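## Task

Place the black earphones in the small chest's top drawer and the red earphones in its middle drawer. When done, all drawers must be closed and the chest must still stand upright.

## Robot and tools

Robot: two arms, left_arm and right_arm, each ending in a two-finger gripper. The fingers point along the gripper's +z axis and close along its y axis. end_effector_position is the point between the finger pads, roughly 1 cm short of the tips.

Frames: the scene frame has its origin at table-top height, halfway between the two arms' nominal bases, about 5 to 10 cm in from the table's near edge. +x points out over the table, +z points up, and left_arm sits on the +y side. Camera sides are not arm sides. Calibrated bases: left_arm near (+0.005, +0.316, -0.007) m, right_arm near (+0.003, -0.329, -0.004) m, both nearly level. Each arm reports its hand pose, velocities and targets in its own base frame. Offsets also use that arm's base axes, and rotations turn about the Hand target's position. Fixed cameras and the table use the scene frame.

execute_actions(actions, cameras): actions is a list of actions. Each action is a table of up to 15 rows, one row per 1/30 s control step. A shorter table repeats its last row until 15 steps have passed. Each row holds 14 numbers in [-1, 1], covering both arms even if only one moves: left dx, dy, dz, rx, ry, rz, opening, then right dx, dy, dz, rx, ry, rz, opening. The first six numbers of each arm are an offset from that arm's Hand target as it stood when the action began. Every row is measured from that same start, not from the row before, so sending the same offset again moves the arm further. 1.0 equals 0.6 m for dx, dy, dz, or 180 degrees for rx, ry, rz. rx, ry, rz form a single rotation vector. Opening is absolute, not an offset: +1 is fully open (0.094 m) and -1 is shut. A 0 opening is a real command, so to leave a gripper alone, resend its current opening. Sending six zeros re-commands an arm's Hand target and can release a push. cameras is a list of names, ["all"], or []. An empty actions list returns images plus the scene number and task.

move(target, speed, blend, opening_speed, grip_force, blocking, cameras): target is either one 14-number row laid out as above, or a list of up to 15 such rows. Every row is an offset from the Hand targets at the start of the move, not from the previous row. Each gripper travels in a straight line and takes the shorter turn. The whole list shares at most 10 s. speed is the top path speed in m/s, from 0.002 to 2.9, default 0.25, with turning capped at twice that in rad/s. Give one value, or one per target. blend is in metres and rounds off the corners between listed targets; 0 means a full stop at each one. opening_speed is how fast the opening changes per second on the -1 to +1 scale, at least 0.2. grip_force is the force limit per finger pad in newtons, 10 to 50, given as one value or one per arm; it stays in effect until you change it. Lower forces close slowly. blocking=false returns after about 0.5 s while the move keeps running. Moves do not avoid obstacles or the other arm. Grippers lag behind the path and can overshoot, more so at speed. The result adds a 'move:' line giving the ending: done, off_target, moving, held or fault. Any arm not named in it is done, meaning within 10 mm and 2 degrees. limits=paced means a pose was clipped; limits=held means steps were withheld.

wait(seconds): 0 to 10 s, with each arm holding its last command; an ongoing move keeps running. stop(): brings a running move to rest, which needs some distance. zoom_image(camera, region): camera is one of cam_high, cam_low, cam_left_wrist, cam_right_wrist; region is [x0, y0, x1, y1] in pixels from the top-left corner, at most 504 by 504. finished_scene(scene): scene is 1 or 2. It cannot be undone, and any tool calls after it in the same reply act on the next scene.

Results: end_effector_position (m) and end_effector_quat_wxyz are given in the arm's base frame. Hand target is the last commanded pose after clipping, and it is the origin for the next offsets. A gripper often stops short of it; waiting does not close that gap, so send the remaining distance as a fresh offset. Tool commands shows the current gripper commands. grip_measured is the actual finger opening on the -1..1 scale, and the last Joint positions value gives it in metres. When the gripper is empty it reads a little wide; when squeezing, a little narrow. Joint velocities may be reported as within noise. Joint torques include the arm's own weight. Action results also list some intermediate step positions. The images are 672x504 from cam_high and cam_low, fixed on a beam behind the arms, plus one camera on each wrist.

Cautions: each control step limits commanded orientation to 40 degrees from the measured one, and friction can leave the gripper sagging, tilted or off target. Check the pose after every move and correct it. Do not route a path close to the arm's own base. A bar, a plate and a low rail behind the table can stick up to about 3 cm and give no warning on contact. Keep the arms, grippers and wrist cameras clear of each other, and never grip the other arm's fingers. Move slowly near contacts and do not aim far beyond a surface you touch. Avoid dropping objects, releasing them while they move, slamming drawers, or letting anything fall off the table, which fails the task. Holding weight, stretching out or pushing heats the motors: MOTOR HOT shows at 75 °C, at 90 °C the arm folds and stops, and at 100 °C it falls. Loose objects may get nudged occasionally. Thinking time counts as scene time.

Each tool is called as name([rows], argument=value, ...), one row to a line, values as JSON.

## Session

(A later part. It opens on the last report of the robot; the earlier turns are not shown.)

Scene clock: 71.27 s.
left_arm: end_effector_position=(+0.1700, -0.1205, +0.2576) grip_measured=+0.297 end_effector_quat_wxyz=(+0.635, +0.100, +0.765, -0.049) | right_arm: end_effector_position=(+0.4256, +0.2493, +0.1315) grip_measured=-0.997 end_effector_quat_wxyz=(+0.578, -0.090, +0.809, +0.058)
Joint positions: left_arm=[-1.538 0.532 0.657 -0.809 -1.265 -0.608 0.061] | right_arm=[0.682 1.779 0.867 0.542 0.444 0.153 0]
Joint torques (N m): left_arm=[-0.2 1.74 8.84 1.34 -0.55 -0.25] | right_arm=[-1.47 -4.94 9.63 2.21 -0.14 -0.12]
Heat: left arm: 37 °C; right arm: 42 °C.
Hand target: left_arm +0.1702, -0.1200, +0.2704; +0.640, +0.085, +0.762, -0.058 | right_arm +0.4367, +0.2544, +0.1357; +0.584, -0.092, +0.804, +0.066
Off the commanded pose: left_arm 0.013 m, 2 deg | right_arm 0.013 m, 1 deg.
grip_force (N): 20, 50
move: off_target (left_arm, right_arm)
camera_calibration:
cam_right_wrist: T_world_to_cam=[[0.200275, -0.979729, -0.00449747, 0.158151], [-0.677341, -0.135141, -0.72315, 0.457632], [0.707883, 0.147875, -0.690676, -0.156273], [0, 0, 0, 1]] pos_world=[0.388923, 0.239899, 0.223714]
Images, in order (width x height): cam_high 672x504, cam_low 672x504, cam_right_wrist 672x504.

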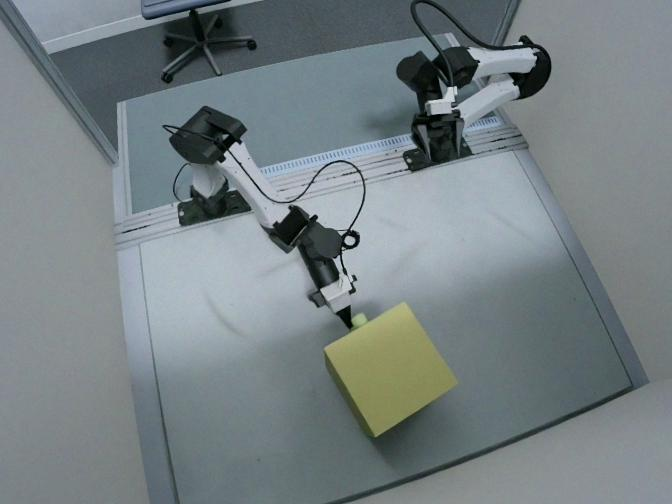

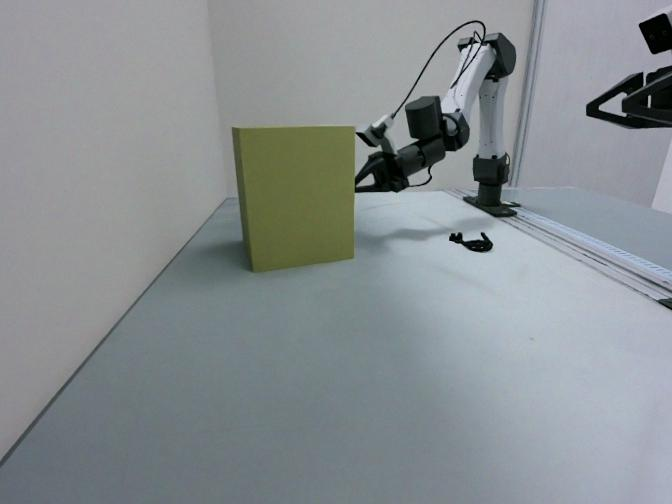

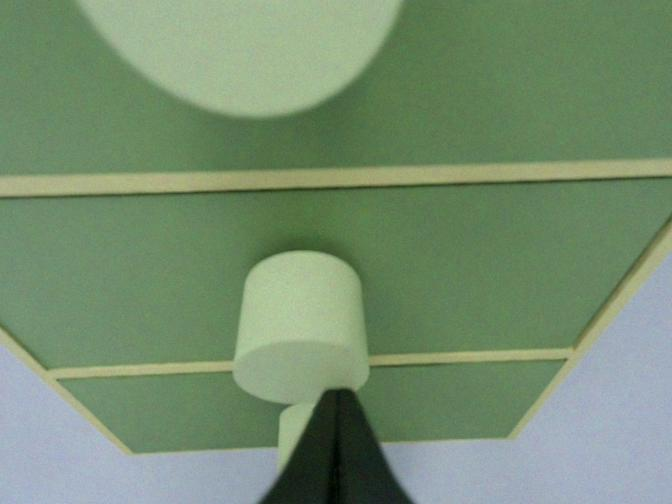

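move([
  [0,0,0,0,0,0,0.3,-0.1,-0.025,0,0,0,0,-1],
  [0,0,0,0,0,0,0.3,-0.108,-0.027,0.183,0,0,0,0.4],
], speed=0.2, blend=[0.01,0], cameras=["cam_right_wrist"])

Scene clock: 74.83 s.
left_arm: end_effector_position=(+0.1700, -0.1205, +0.2576) grip_measured=+0.297 end_effector_quat_wxyz=(+0.635, +0.100, +0.765, -0.049) | right_arm: end_effector_position=(+0.3733, +0.2385, +0.2314) grip_measured=+0.398 end_effector_quat_wxyz=(+0.575, -0.102, +0.809, +0.061)
Joint positions: left_arm=[-1.538 0.532 0.657 -0.809 -1.265 -0.608 0.061] | right_arm=[0.755 1.415 0.945 0.084 0.492 0.169 0.066]
Joint torques (N m): left_arm=[-0.25 1.8 8.83 1.36 -0.55 -0.23] | right_arm=[0.34 -6.38 9.29 1.89 0.25 0.09]
Heat: left arm: 38 °C; right arm: 43 °C.
Hand target: left_arm +0.1702, -0.1200, +0.2704; +0.640, +0.085, +0.762, -0.058 | right_arm +0.3720, +0.2383, +0.2455; +0.584, -0.092, +0.804, +0.066
Off the commanded pose: left_arm 0.013 m, 2 deg | right_arm 0.014 m, 2 deg.
grip_force (N): 20, 50
move: off_target (left_arm, right_arm); target 2's new opening was sent with right_arm's hand 0.014 m and 2 deg from that target
camera_calibration:
cam_right_wrist: T_world_to_cam=[[0.223451, -0.974708, 0.00377527, 0.146714], [-0.676625, -0.157901, -0.719198, 0.497201], [0.701604, 0.158151, -0.694795, -0.0479299], [0, 0, 0, 1]] pos_world=[0.337264, 0.229092, 0.323731]
Images, in order (width x height): cam_right_wrist 672x504.

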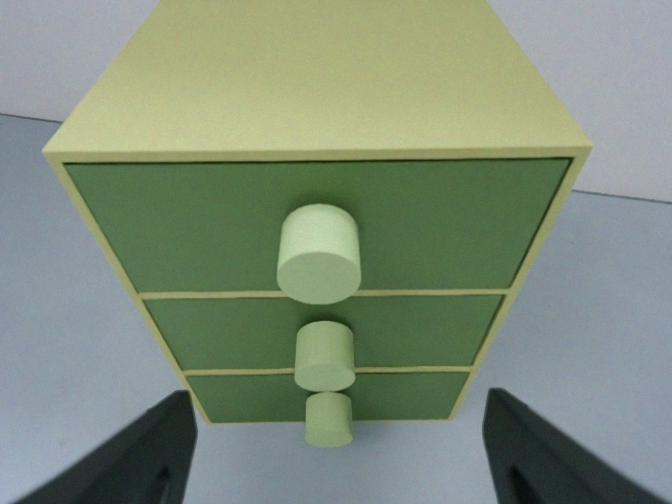

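move(target=[0,0,0,0,0,0,0.3,0.1317,0.0428,-0.049,0,0,0,0.4], speed=0.15, cameras=["cam_right_wrist"])

Scene clock: 76.40 s.
left_arm: end_effector_position=(+0.1700, -0.1205, +0.2576) grip_measured=+0.297 end_effector_quat_wxyz=(+0.635, +0.100, +0.765, -0.049) | right_arm: end_effector_position=(+0.4447, +0.2574, +0.2103) grip_measured=+0.398 end_effector_quat_wxyz=(+0.577, -0.088, +0.810, +0.057)
Joint positions: left_arm=[-1.538 0.532 0.657 -0.809 -1.265 -0.608 0.061] | right_arm=[0.667 1.698 1.129 0.2 0.433 0.151 0.066]
Joint torques (N m): left_arm=[-0.27 1.77 8.81 1.35 -0.57 -0.25] | right_arm=[-0.5 -5.83 9.65 2.21 -0.08 -0.11]
Heat: left arm: 38 °C; right arm: 43 °C.
Hand target: left_arm +0.1702, -0.1200, +0.2704; +0.640, +0.085, +0.762, -0.058 | right_arm +0.4510, +0.2639, +0.2161; +0.584, -0.092, +0.804, +0.066
Off the commanded pose: left_arm 0.013 m, 2 deg | right_arm 0.011 m, 2 deg.
grip_force (N): 20, 50
move: off_target (left_arm, right_arm)
camera_calibration:
cam_right_wrist: T_world_to_cam=[[0.196666, -0.980454, -0.00563176, 0.164575], [-0.679031, -0.132056, -0.722134, 0.528401], [0.707276, 0.145843, -0.69173, -0.115636], [0, 0, 0, 1]] pos_world=[0.408221, 0.248001, 0.302514]
Images, in order (width x height): cam_right_wrist 672x504.

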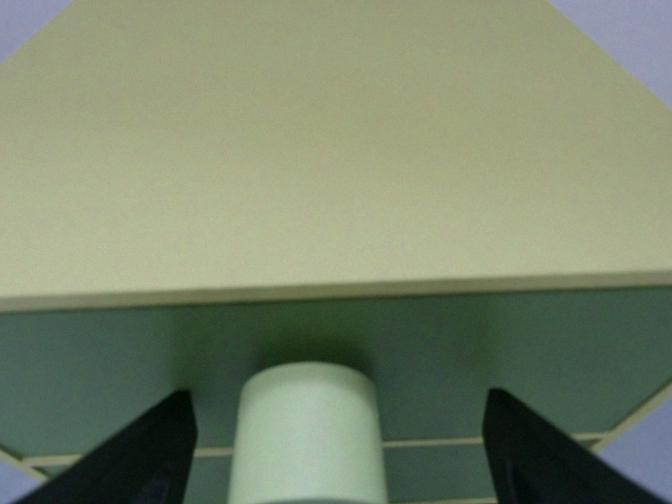

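move([
  [0,0,0,0,0,0,0.3,0,0.012,-0.007,0,0,0,0.4],
  [0,0,0,0,0,0,0.3,0,0.012,-0.007,0,0,0,-0.45],
  [0,0,0,0,0,0,0.3,-0.162,-0.0275,-0.0125,0,0,0,-0.45],
  [0,0,0,0,0,0,0.3,-0.162,-0.0275,-0.0125,0,0,0,0],
  [0,0,0,0,0,0,0.3,-0.19,-0.033,0.117,0,0,0,0],
  [0,0,0,0,0,0,0.3,-0.415,0.065,-0.085,-0.126,0.3215,0.0848,0.2],
], speed=[0.1,0.1,0.13,0.1,0.25,0.35], blend=[0,0,0,0,0.03,0], cameras=["all"])

Scene clock: 83.60 s.
left_arm: end_effector_position=(+0.1700, -0.1205, +0.2576) grip_measured=+0.297 end_effector_quat_wxyz=(+0.635, +0.100, +0.765, -0.049) | right_arm: end_effector_position=(+0.2061, +0.2986, +0.1663) grip_measured=+0.198 end_effector_quat_wxyz=(+0.096, -0.255, +0.962, +0.021)
Joint positions: left_arm=[-1.538 0.532 0.657 -0.809 -1.265 -0.608 0.061] | right_arm=[1.015 1.767 1.676 -1.311 0.101 0.488 0.056]
Joint torques (N m): left_arm=[-0.25 1.72 8.77 1.35 -0.55 -0.25] | right_arm=[0.4 -5.57 8.25 0.52 -0.1 0.03]
Heat: left arm: 39 °C; right arm: 42 °C.
Hand target: left_arm +0.1702, -0.1200, +0.2704; +0.640, +0.085, +0.762, -0.058 | right_arm +0.2020, +0.3028, +0.1651; +0.084, -0.257, +0.962, +0.023
Off the commanded pose: left_arm 0.013 m, 2 deg | right_arm 0.006 m, 1 deg.
grip_force (N): 20, 50
move: off_target (left_arm); target 2's new opening was sent with right_arm's hand 0.012 m and 2 deg from that target; target 4's new opening was sent with right_arm's hand 0.011 m and 1 deg from that target
camera_calibration:
cam_left_wrist: T_world_to_cam=[[-0.218076, -0.97328, -0.0718927, -0.0626114], [-0.576665, 0.187938, -0.795071, 0.360273], [0.787338, -0.131928, -0.602241, 0.0951444], [0, 0, 0, 1]] pos_world=[0.119192, -0.116095, 0.339241]
cam_right_wrist: T_world_to_cam=[[0.477596, -0.878499, 0.0118848, 0.160489], [-0.856019, -0.462244, 0.231433, 0.316527], [-0.19782, -0.120705, -0.972778, 0.329569], [0, 0, 0, 1]] pos_world=[0.2595, 0.327083, 0.245435]

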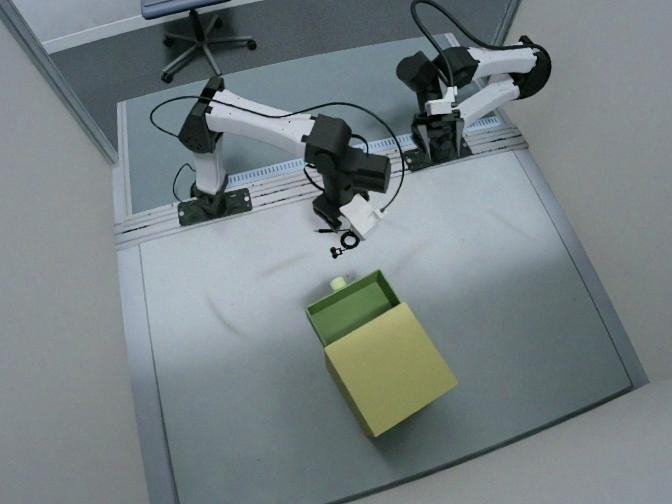

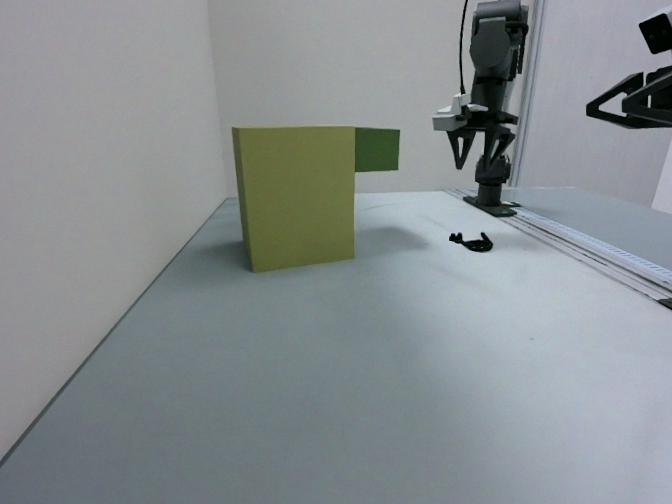

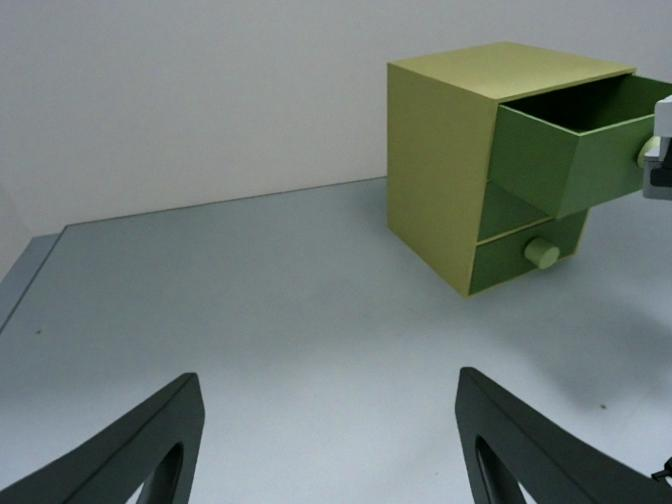

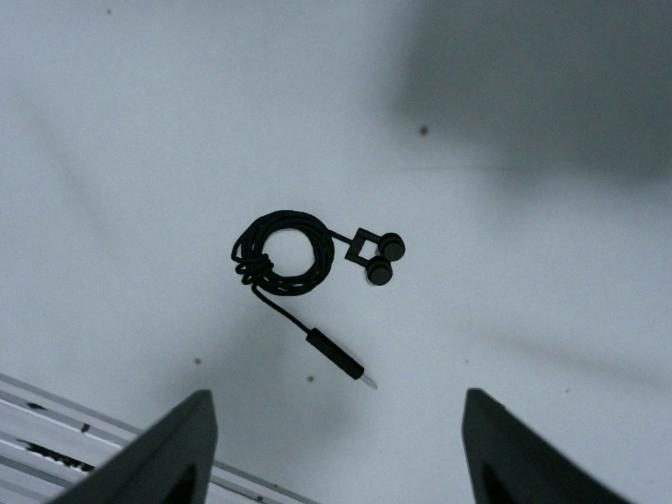

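move(target=[0,0,0,0,0,0,0.3,-0.0358,0.0653,-0.197,0,0,0,-0.3], speed=0.2, grip_force=[20,50], cameras=["cam_right_wrist"])

Scene clock: 88.10 s.
left_arm: end_effector_position=(+0.1700, -0.1205, +0.2576) grip_measured=+0.297 end_effector_quat_wxyz=(+0.635, +0.100, +0.765, -0.049) | right_arm: end_effector_position=(+0.1831, +0.3417, +0.0538) grip_measured=-0.298 end_effector_quat_wxyz=(+0.090, -0.259, +0.961, +0.027)
Joint positions: left_arm=[-1.538 0.532 0.657 -0.809 -1.265 -0.608 0.061] | right_arm=[1.124 1.896 1.392 -0.907 0.101 0.589 0.033]
Joint torques (N m): left_arm=[-0.27 1.77 8.8 1.35 -0.54 -0.25] | right_arm=[0.27 -6.63 6.05 0.71 0.07 0.07]
Heat: left arm: 40 °C; right arm: 41 °C.
Hand target: left_arm +0.1702, -0.1200, +0.2704; +0.640, +0.085, +0.762, -0.058 | right_arm +0.1805, +0.3421, +0.0469; +0.084, -0.257, +0.962, +0.023
Off the commanded pose: left_arm 0.013 m, 2 deg | right_arm 0.007 m, 1 deg.
grip_force (N): 20, 50
move: off_target (left_arm)
camera_calibration:
cam_right_wrist: T_world_to_cam=[[0.486634, -0.873603, -0.00223831, 0.208017], [-0.847927, -0.472944, 0.239465, 0.344514], [-0.210256, -0.114634, -0.970902, 0.220871], [0, 0, 0, 1]] pos_world=[0.237335, 0.36998, 0.132411]
Images, in order (width x height): cam_right_wrist 672x504.

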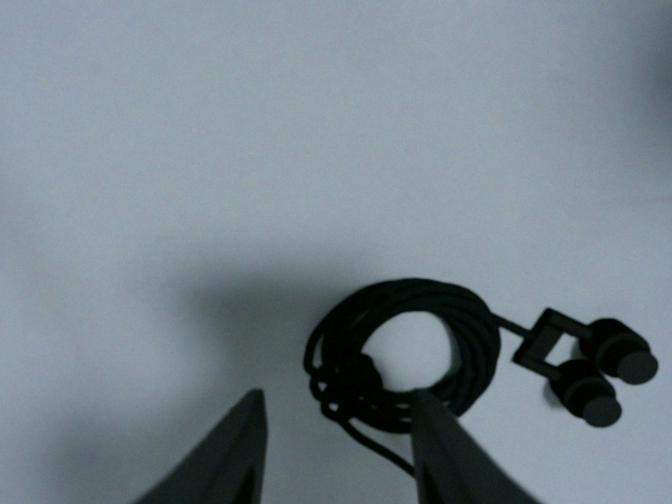

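move(target=[0,0,0,0,0,0,0.3,-0.0023,-0.0053,-0.0428,0,0,0,-0.35], speed=0.1, cameras=["cam_right_wrist"])

Scene clock: 92.30 s.
left_arm: end_effector_position=(+0.1700, -0.1205, +0.2576) grip_measured=+0.297 end_effector_quat_wxyz=(+0.635, +0.100, +0.765, -0.049) | right_arm: end_effector_position=(+0.1824, +0.3403, +0.0309) grip_measured=-0.348 end_effector_quat_wxyz=(+0.093, -0.259, +0.961, +0.030)
Joint positions: left_arm=[-1.538 0.532 0.657 -0.809 -1.265 -0.608 0.061] | right_arm=[1.124 1.911 1.314 -0.807 0.101 0.589 0.031]
Joint torques (N m): left_arm=[-0.25 1.8 8.87 1.34 -0.57 -0.25] | right_arm=[0.2 -6.23 5.61 0.7 0.06 0.07]
Heat: left arm: 40 °C; right arm: 41 °C.
Hand target: left_arm +0.1702, -0.1200, +0.2704; +0.640, +0.085, +0.762, -0.058 | right_arm +0.1791, +0.3389, +0.0212; +0.084, -0.257, +0.962, +0.023
Off the commanded pose: left_arm 0.013 m, 2 deg | right_arm 0.010 m, 1 deg.
grip_force (N): 20, 50
move: off_target (left_arm)
camera_calibration:
cam_right_wrist: T_world_to_cam=[[0.48627, -0.87378, -0.00713141, 0.207335], [-0.848997, -0.474377, 0.232746, 0.349697], [-0.206751, -0.107123, -0.972511, 0.195189], [0, 0, 0, 1]] pos_world=[0.236427, 0.367963, 0.109912]
Images, in order (width x height): cam_right_wrist 672x504.

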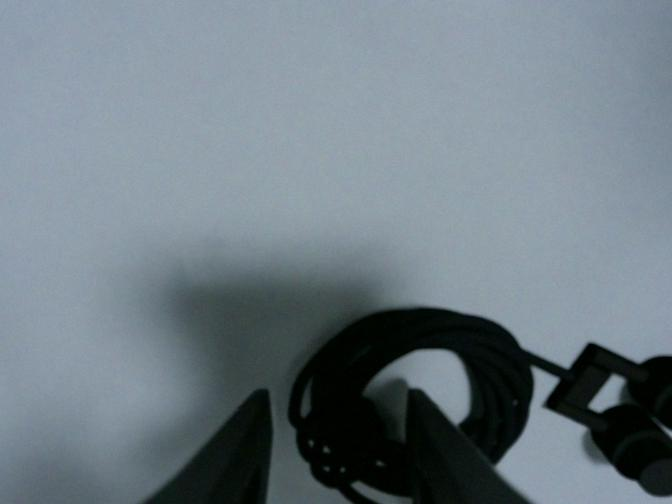

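move(target=[0,0,0,0,0,0,0.3,0,0,-0.01,0,0,0,-0.35], speed=0.05, cameras=["cam_right_wrist"])

Scene clock: 93.37 s.
left_arm: end_effector_position=(+0.1700, -0.1205, +0.2576) grip_measured=+0.297 end_effector_quat_wxyz=(+0.634, +0.100, +0.765, -0.049) | right_arm: end_effector_position=(+0.1828, +0.3411, +0.0263) grip_measured=-0.348 end_effector_quat_wxyz=(+0.094, -0.259, +0.961, +0.032)
Joint positions: left_arm=[-1.538 0.532 0.657 -0.809 -1.265 -0.608 0.061] | right_arm=[1.124 1.917 1.303 -0.785 0.101 0.589 0.031]
Joint torques (N m): left_arm=[-0.31 1.74 8.79 1.36 -0.56 -0.25] | right_arm=[0.2 -6.11 5.42 0.72 0.07 0.07]
Heat: left arm: 40 °C; right arm: 41 °C.
Hand target: left_arm +0.1702, -0.1200, +0.2704; +0.640, +0.085, +0.762, -0.058 | right_arm +0.1792, +0.3389, +0.0153; +0.085, -0.257, +0.962, +0.023
Off the commanded pose: left_arm 0.013 m, 2 deg | right_arm 0.012 m, 2 deg.
grip_force (N): 20, 50
move: off_target (left_arm, right_arm)
camera_calibration:
cam_right_wrist: T_world_to_cam=[[0.486345, -0.873717, -0.00931801, 0.207828], [-0.849343, -0.475228, 0.229729, 0.351836], [-0.205146, -0.103813, -0.97321, 0.189479], [0, 0, 0, 1]] pos_world=[0.236623, 0.368456, 0.105512]
Images, in order (width x height): cam_right_wrist 672x504.

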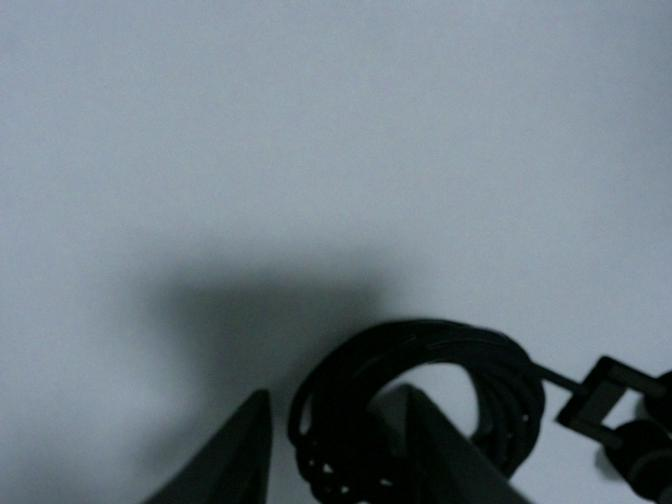

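move(target=[0,0,0,0,0,0,0.3,0,0,0,0,0,0,-1], grip_force=[20,25], cameras=["cam_right_wrist"])

move(target=[0,0,0,0,0,0,0.3,0.0,0.0,0.3,0,0,0,-1], speed=0.2, cameras=["cam_right_wrist","cam_low","cam_high"])

Scene clock: 95.60 s.
left_arm: end_effector_position=(+0.1700, -0.1205, +0.2576) grip_measured=+0.297 end_effector_quat_wxyz=(+0.634, +0.100, +0.765, -0.049) | right_arm: end_effector_position=(+0.1839, +0.3433, +0.0268) grip_measured=-0.791 end_effector_quat_wxyz=(+0.097, -0.258, +0.960, +0.035)
Joint positions: left_arm=[-1.538 0.532 0.657 -0.809 -1.265 -0.608 0.061] | right_arm=[1.124 1.917 1.303 -0.775 0.101 0.589 0.01]
Joint torques (N m): left_arm=[-0.27 1.72 8.79 1.36 -0.54 -0.25] | right_arm=[0.16 -6.16 5.42 0.64 0.07 0.07]
Heat: left arm: 40 °C; right arm: 40 °C.
Hand target: left_arm +0.1702, -0.1200, +0.2704; +0.640, +0.085, +0.762, -0.058 | right_arm +0.1792, +0.3390, +0.0153; +0.085, -0.257, +0.962, +0.023
Off the commanded pose: left_arm 0.013 m, 2 deg | right_arm 0.013 m, 2 deg.
grip_force (N): 20, 25
move: off_target (left_arm, right_arm)
camera_calibration:
cam_right_wrist: T_world_to_cam=[[0.486394, -0.873609, -0.015088, 0.209357], [-0.850295, -0.477246, 0.221888, 0.354726], [-0.201044, -0.0950955, -0.974956, 0.186638], [0, 0, 0, 1]] pos_world=[0.237315, 0.369937, 0.106413]
Images, in order (width x height): cam_right_wrist 672x504.

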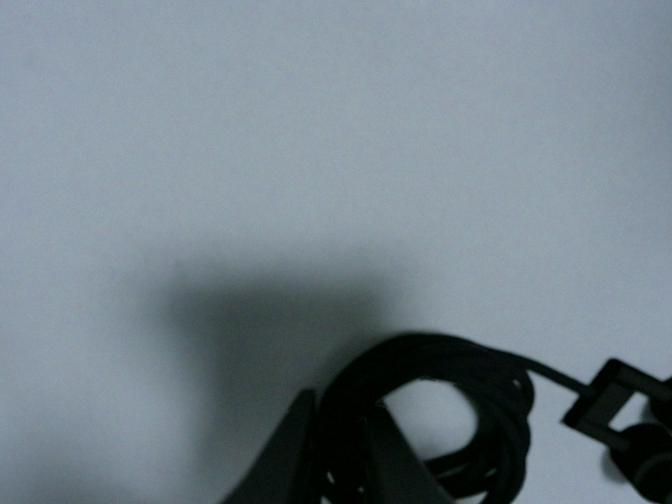

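Scene clock: 97.40 s.
left_arm: end_effector_position=(+0.1700, -0.1205, +0.2576) grip_measured=+0.297 end_effector_quat_wxyz=(+0.634, +0.100, +0.765, -0.049) | right_arm: end_effector_position=(+0.1814, +0.3381, +0.1969) grip_measured=-0.797 end_effector_quat_wxyz=(+0.091, -0.259, +0.961, +0.028)
Joint positions: left_arm=[-1.538 0.532 0.657 -0.809 -1.265 -0.608 0.061] | right_arm=[1.124 1.893 1.962 -1.48 0.101 0.589 0.01]
Joint torques (N m): left_arm=[-0.23 1.76 8.81 1.36 -0.54 -0.26] | right_arm=[0.2 -6.69 7.42 0.49 0.07 0.08]
Heat: left arm: 40 °C; right arm: 40 °C.
Hand target: left_arm +0.1702, -0.1200, +0.2704; +0.640, +0.085, +0.762, -0.058 | right_arm +0.1792, +0.3389, +0.1952; +0.084, -0.257, +0.962, +0.023
Off the commanded pose: left_arm 0.013 m, 2 deg | right_arm 0.003 m, 1 deg.
grip_force (N): 20, 25
move: off_target (left_arm)
camera_calibration:
cam_right_wrist: T_world_to_cam=[[0.486254, -0.873812, -0.00300868, 0.206308], [-0.848242, -0.472846, 0.238543, 0.307346], [-0.209864, -0.11344, -0.971127, 0.358558], [0, 0, 0, 1]] pos_world=[0.235634, 0.366276, 0.275511]
Images, in order (width x height): cam_high 672x504, cam_low 672x504, cam_right_wrist 672x504.

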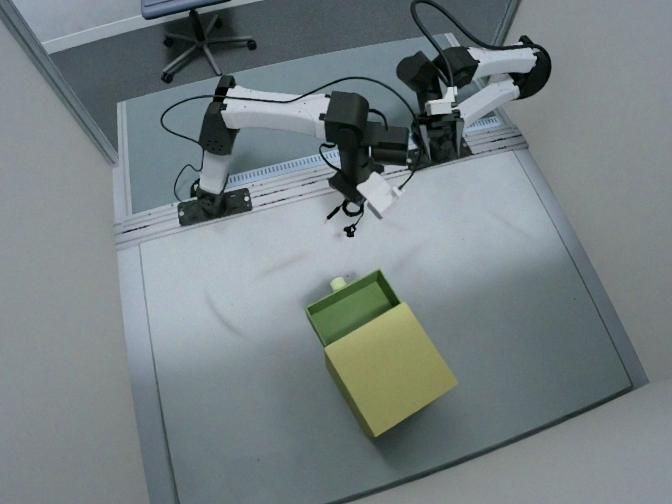

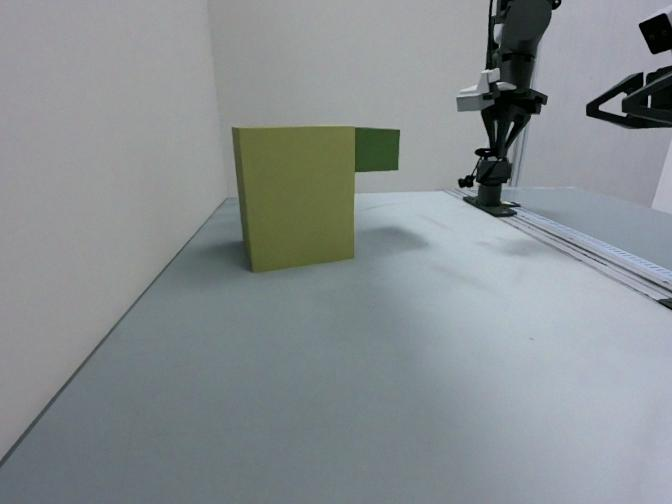

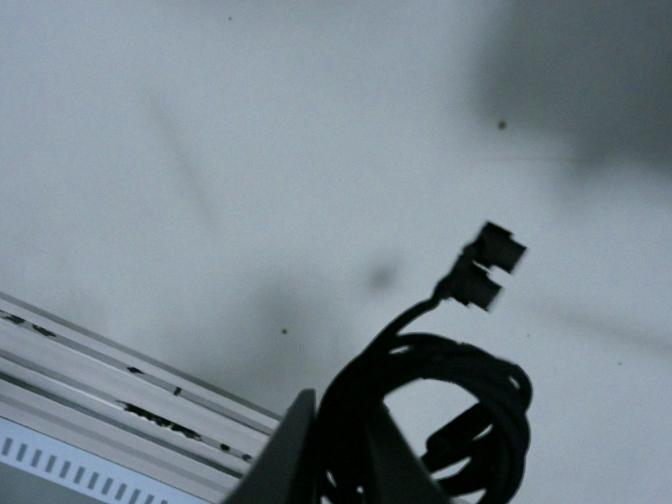

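zoom_image(camera="cam_low", region=[420, 80, 560, 220])

zoom_image(camera="cam_high", region=[290, 160, 430, 300])

Scaled by 3.600 from the camera's 672x504 image, which has a finer 960x720 frame.

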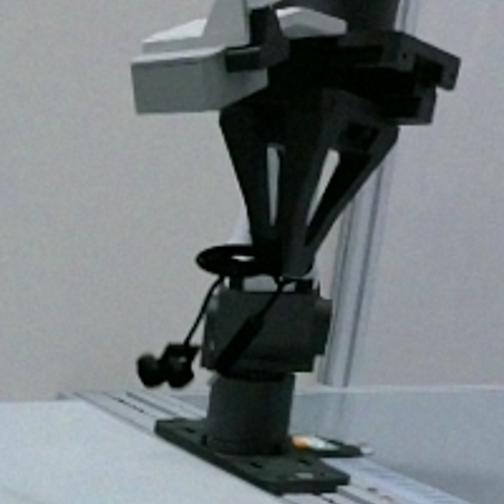

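Scaled by 3.600 from the camera's 672x504 image, which has a finer 960x720 frame.

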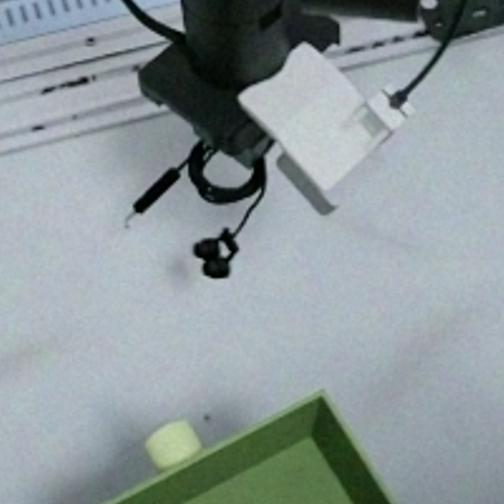

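move([
  [0,0,0,0,0,0,0.3,0.05,-0.02,0.29,0.0408,-0.1038,-0.0915,-1],
  [0,0,0,0,0,0,0.3,0.395,-0.0858,0.292,0.0408,-0.1038,-0.0915,-1],
], speed=0.25, blend=[0.05,0], cameras=["all"])

Scene clock: 103.57 s.
left_arm: end_effector_position=(+0.1700, -0.1205, +0.2576) grip_measured=+0.297 end_effector_quat_wxyz=(+0.634, +0.100, +0.765, -0.049) | right_arm: end_effector_position=(+0.4152, +0.2791, +0.3713) grip_measured=-0.797 end_effector_quat_wxyz=(+0.408, -0.110, +0.902, +0.092)
Joint positions: left_arm=[-1.538 0.532 0.657 -0.809 -1.265 -0.608 0.061] | right_arm=[0.679 2.162 2.847 -1.422 0.253 0.324 0.01]
Joint torques (N m): left_arm=[-0.34 1.74 8.76 1.36 -0.55 -0.25] | right_arm=[0.32 -7.23 6.64 1.82 -0.04 -0.13]
Heat: left arm: 41 °C; right arm: 41 °C.
Hand target: left_arm +0.1702, -0.1200, +0.2704; +0.640, +0.085, +0.762, -0.058 | right_arm +0.4162, +0.2874, +0.3704; +0.257, -0.112, +0.959, +0.030
Off the commanded pose: left_arm 0.013 m, 2 deg | right_arm 0.008 m, 20 deg.
elbow stopped short (right arm): the move would have taken joint 3 (elbow) straighter than the controller allows.
grip_force (N): 20, 25
move: off_target (left_arm, right_arm)
camera_calibration:
cam_left_wrist: T_world_to_cam=[[-0.218096, -0.97325, -0.0722442, -0.0624931], [-0.576689, 0.188242, -0.794981, 0.360201], [0.787314, -0.13172, -0.602317, 0.0951369], [0, 0, 0, 1]] pos_world=[0.119192, -0.116095, 0.339141]
cam_right_wrist: T_world_to_cam=[[0.256297, -0.962748, -0.0861853, 0.192831], [-0.888291, -0.199439, -0.413719, 0.618684], [0.381118, 0.182592, -0.906316, 0.218345], [0, 0, 0, 1]] pos_world=[0.416934, 0.269169, 0.47047]

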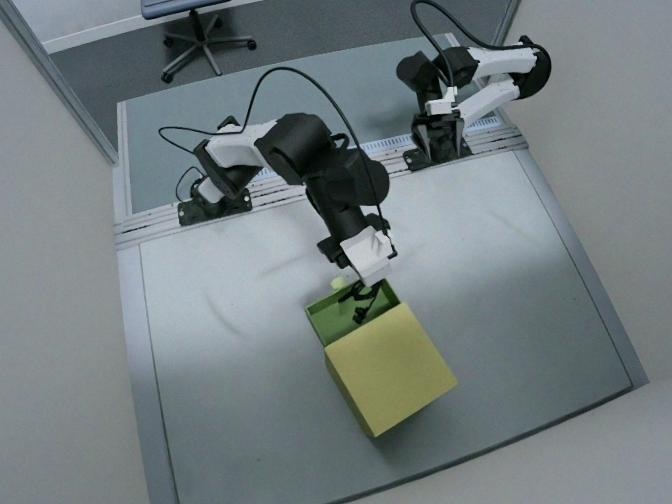

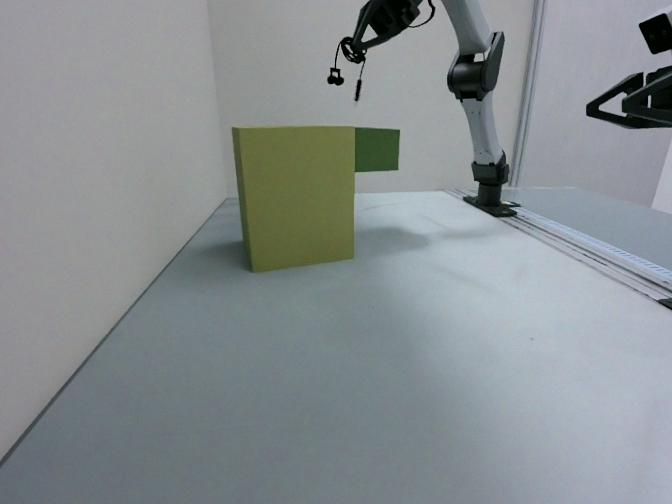

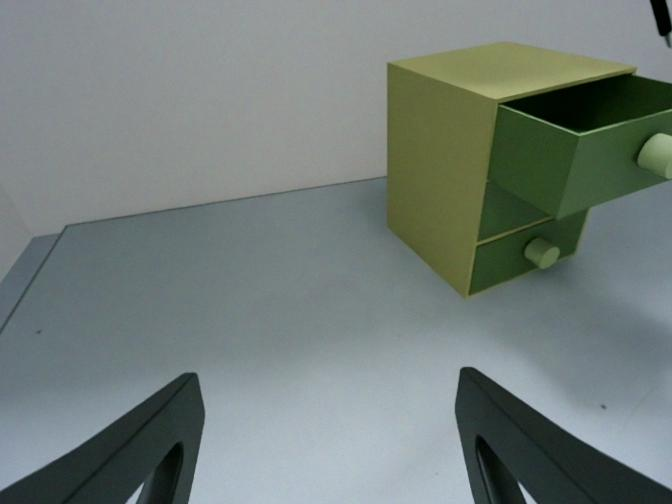

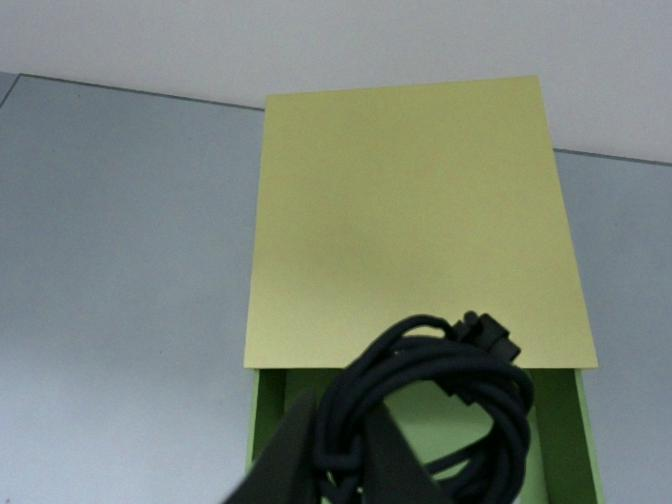

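zoom_image(camera="cam_low", region=[290, 0, 430, 140])

zoom_image(camera="cam_high", region=[290, 240, 430, 380])

Scaled by 3.600 from the camera's 672x504 image, which has a finer 960x720 frame.

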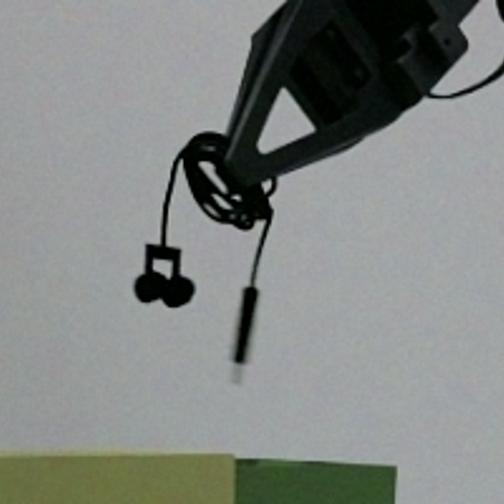

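Scaled by 3.600 from the camera's 672x504 image, which has a finer 960x720 frame.

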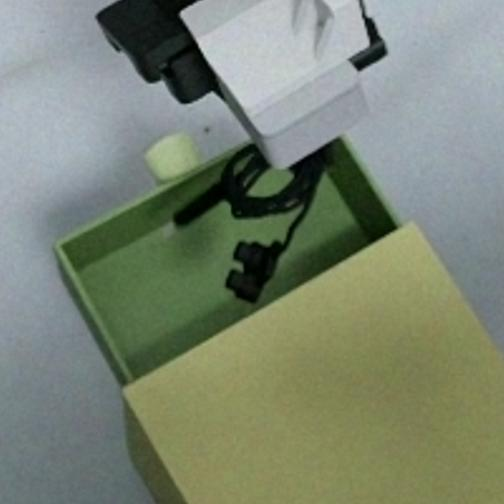

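move(target=[0,0,0,0,0,0,0.3,-0.0195,-0.014,-0.034,0.0281,-0.1189,0,-1], speed=0.1, cameras=["cam_right_wrist","cam_low","cam_high"])

zoom_image(camera="cam_high", region=[290, 240, 430, 380])

zoom_image(camera="cam_low", region=[290, 30, 430, 170])

Scene clock: 107.70 s.
left_arm: end_effector_position=(+0.1700, -0.1205, +0.2576) grip_measured=+0.297 end_effector_quat_wxyz=(+0.634, +0.100, +0.765, -0.049) | right_arm: end_effector_position=(+0.4110, +0.2845, +0.3327) grip_measured=-0.797 end_effector_quat_wxyz=(+0.419, -0.109, +0.900, +0.046)
Joint positions: left_arm=[-1.538 0.532 0.657 -0.809 -1.265 -0.608 0.061] | right_arm=[0.734 1.932 2.261 -1.095 0.378 0.332 0.01]
Joint torques (N m): left_arm=[-0.34 1.76 8.77 1.34 -0.54 -0.24] | right_arm=[0.24 -11.18 5.76 1.76 0.33 -0.05]
Heat: left arm: 41 °C; right arm: 40 °C.
Hand target: left_arm +0.1702, -0.1200, +0.2704; +0.640, +0.085, +0.762, -0.058 | right_arm +0.4045, +0.2790, +0.3501; +0.436, -0.104, +0.893, +0.051
Off the commanded pose: left_arm 0.013 m, 2 deg | right_arm 0.019 m, 2 deg.
grip_force (N): 20, 25
move: off_target (left_arm, right_arm)
camera_calibration:
cam_right_wrist: T_world_to_cam=[[0.217797, -0.975991, -0.00225873, 0.187405], [-0.88344, -0.196159, -0.425506, 0.60092], [0.414847, 0.0946693, -0.904953, 0.194651], [0, 0, 0, 1]] pos_world=[0.40931, 0.282354, 0.432269]
Images, in order (width x height): cam_high 672x504, cam_low 672x504, cam_right_wrist 672x504.

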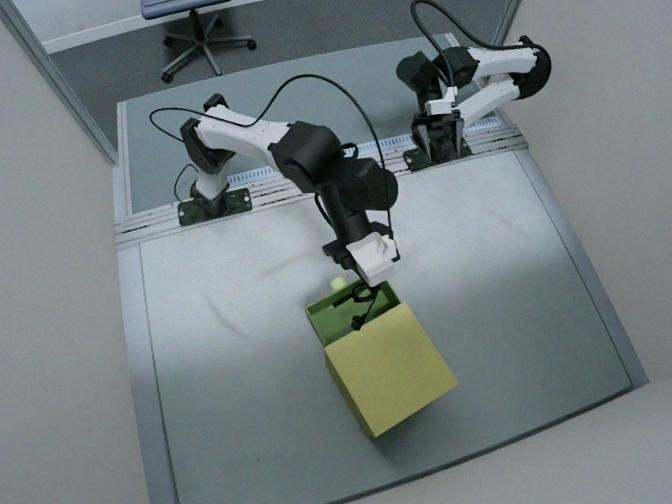

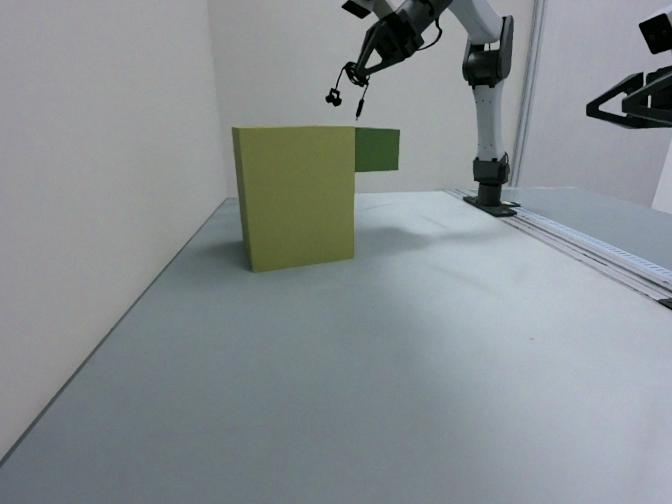

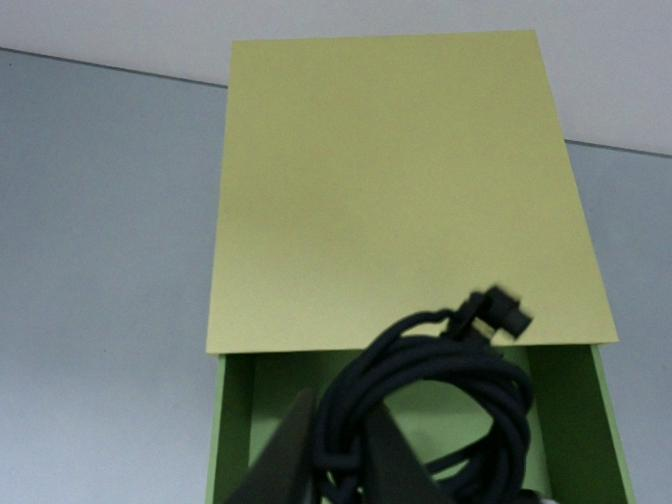

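Scaled by 3.600 from the camera's 672x504 image, which has a finer 960x720 frame.

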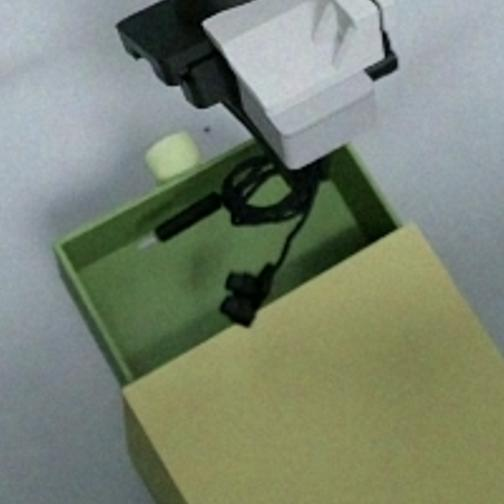

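Scaled by 3.600 from the camera's 672x504 image, which has a finer 960x720 frame.

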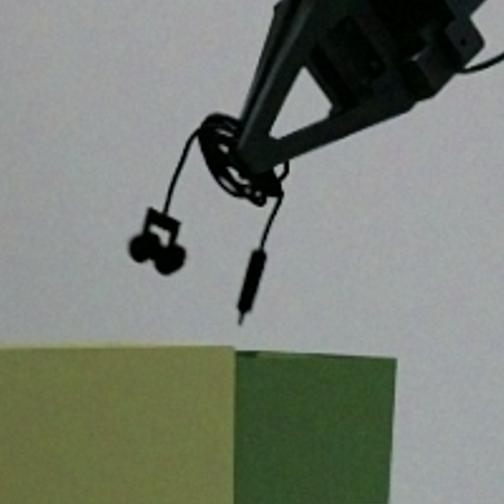

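move(target=[0,0,0,0,0,0,0.3,-0.06,-0.015,0,0,0,0,-1], speed=0.08, cameras=["cam_right_wrist","cam_low","cam_high"])

zoom_image(camera="cam_high", region=[290, 240, 430, 380])

zoom_image(camera="cam_low", region=[290, 30, 430, 170])

Scene clock: 110.20 s.
left_arm: end_effector_position=(+0.1700, -0.1205, +0.2576) grip_measured=+0.297 end_effector_quat_wxyz=(+0.634, +0.100, +0.765, -0.049) | right_arm: end_effector_position=(+0.3739, +0.2754, +0.3359) grip_measured=-0.797 end_effector_quat_wxyz=(+0.421, -0.114, +0.899, +0.044)
Joint positions: left_arm=[-1.538 0.532 0.657 -0.809 -1.265 -0.608 0.061] | right_arm=[0.787 1.783 2.075 -1.07 0.416 0.358 0.01]
Joint torques (N m): left_arm=[-0.24 1.78 8.79 1.34 -0.53 -0.25] | right_arm=[0.27 -9.76 5.87 1.74 0.35 0.08]
Heat: left arm: 41 °C; right arm: 40 °C.
Hand target: left_arm +0.1702, -0.1200, +0.2704; +0.640, +0.085, +0.762, -0.058 | right_arm +0.3685, +0.2701, +0.3500; +0.436, -0.104, +0.893, +0.051
Off the commanded pose: left_arm 0.013 m, 2 deg | right_arm 0.016 m, 2 deg.
grip_force (N): 20, 25
move: off_target (left_arm, right_arm)
camera_calibration:
cam_right_wrist: T_world_to_cam=[[0.226203, -0.974058, 0.00662016, 0.179973], [-0.879308, -0.207114, -0.428861, 0.570414], [0.419107, 0.0911885, -0.903346, 0.212477], [0, 0, 0, 1]] pos_world=[0.371808, 0.274069, 0.435377]
Images, in order (width x height): cam_high 672x504, cam_low 672x504, cam_right_wrist 672x504.

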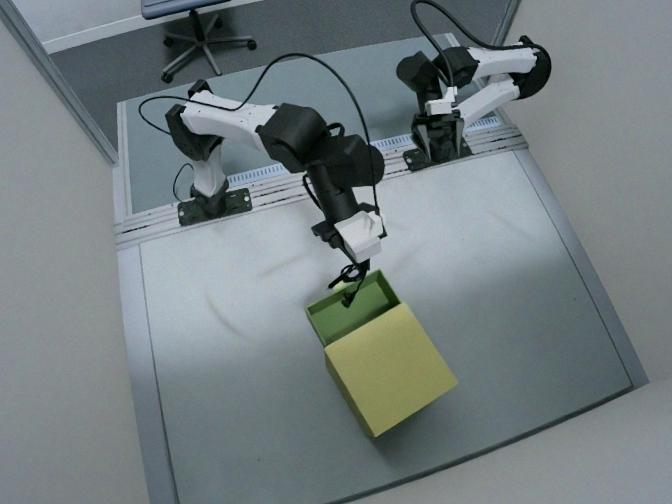

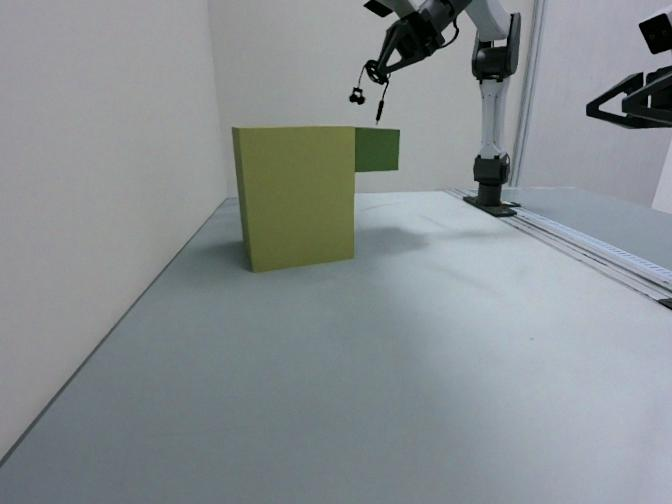

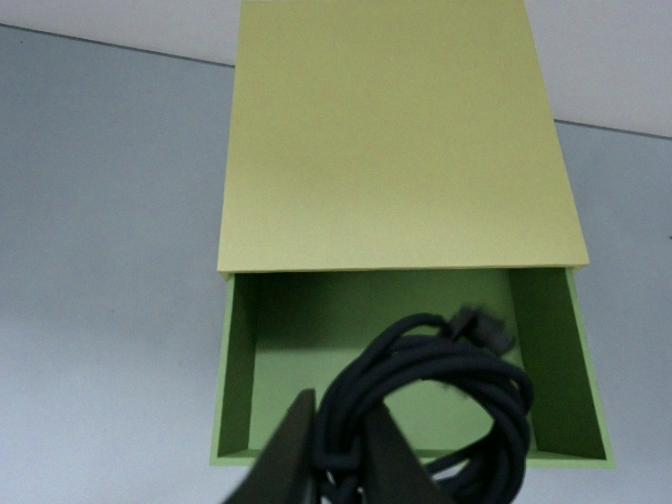

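Scaled by 3.600 from the camera's 672x504 image, which has a finer 960x720 frame.

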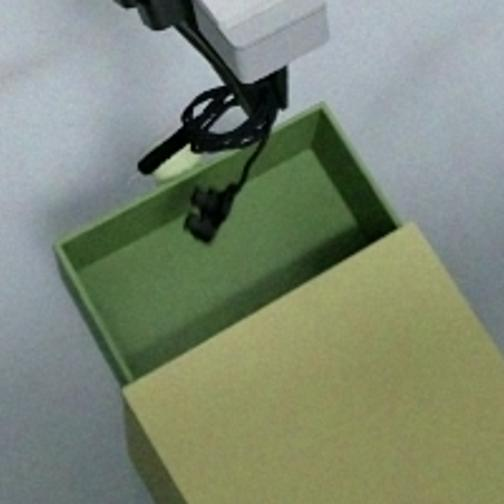

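Scaled by 3.600 from the camera's 672x504 image, which has a finer 960x720 frame.

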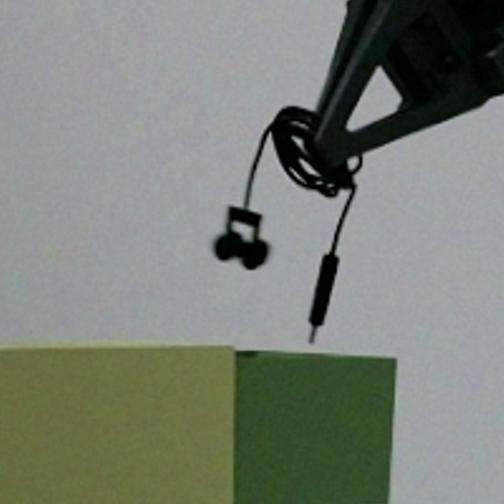

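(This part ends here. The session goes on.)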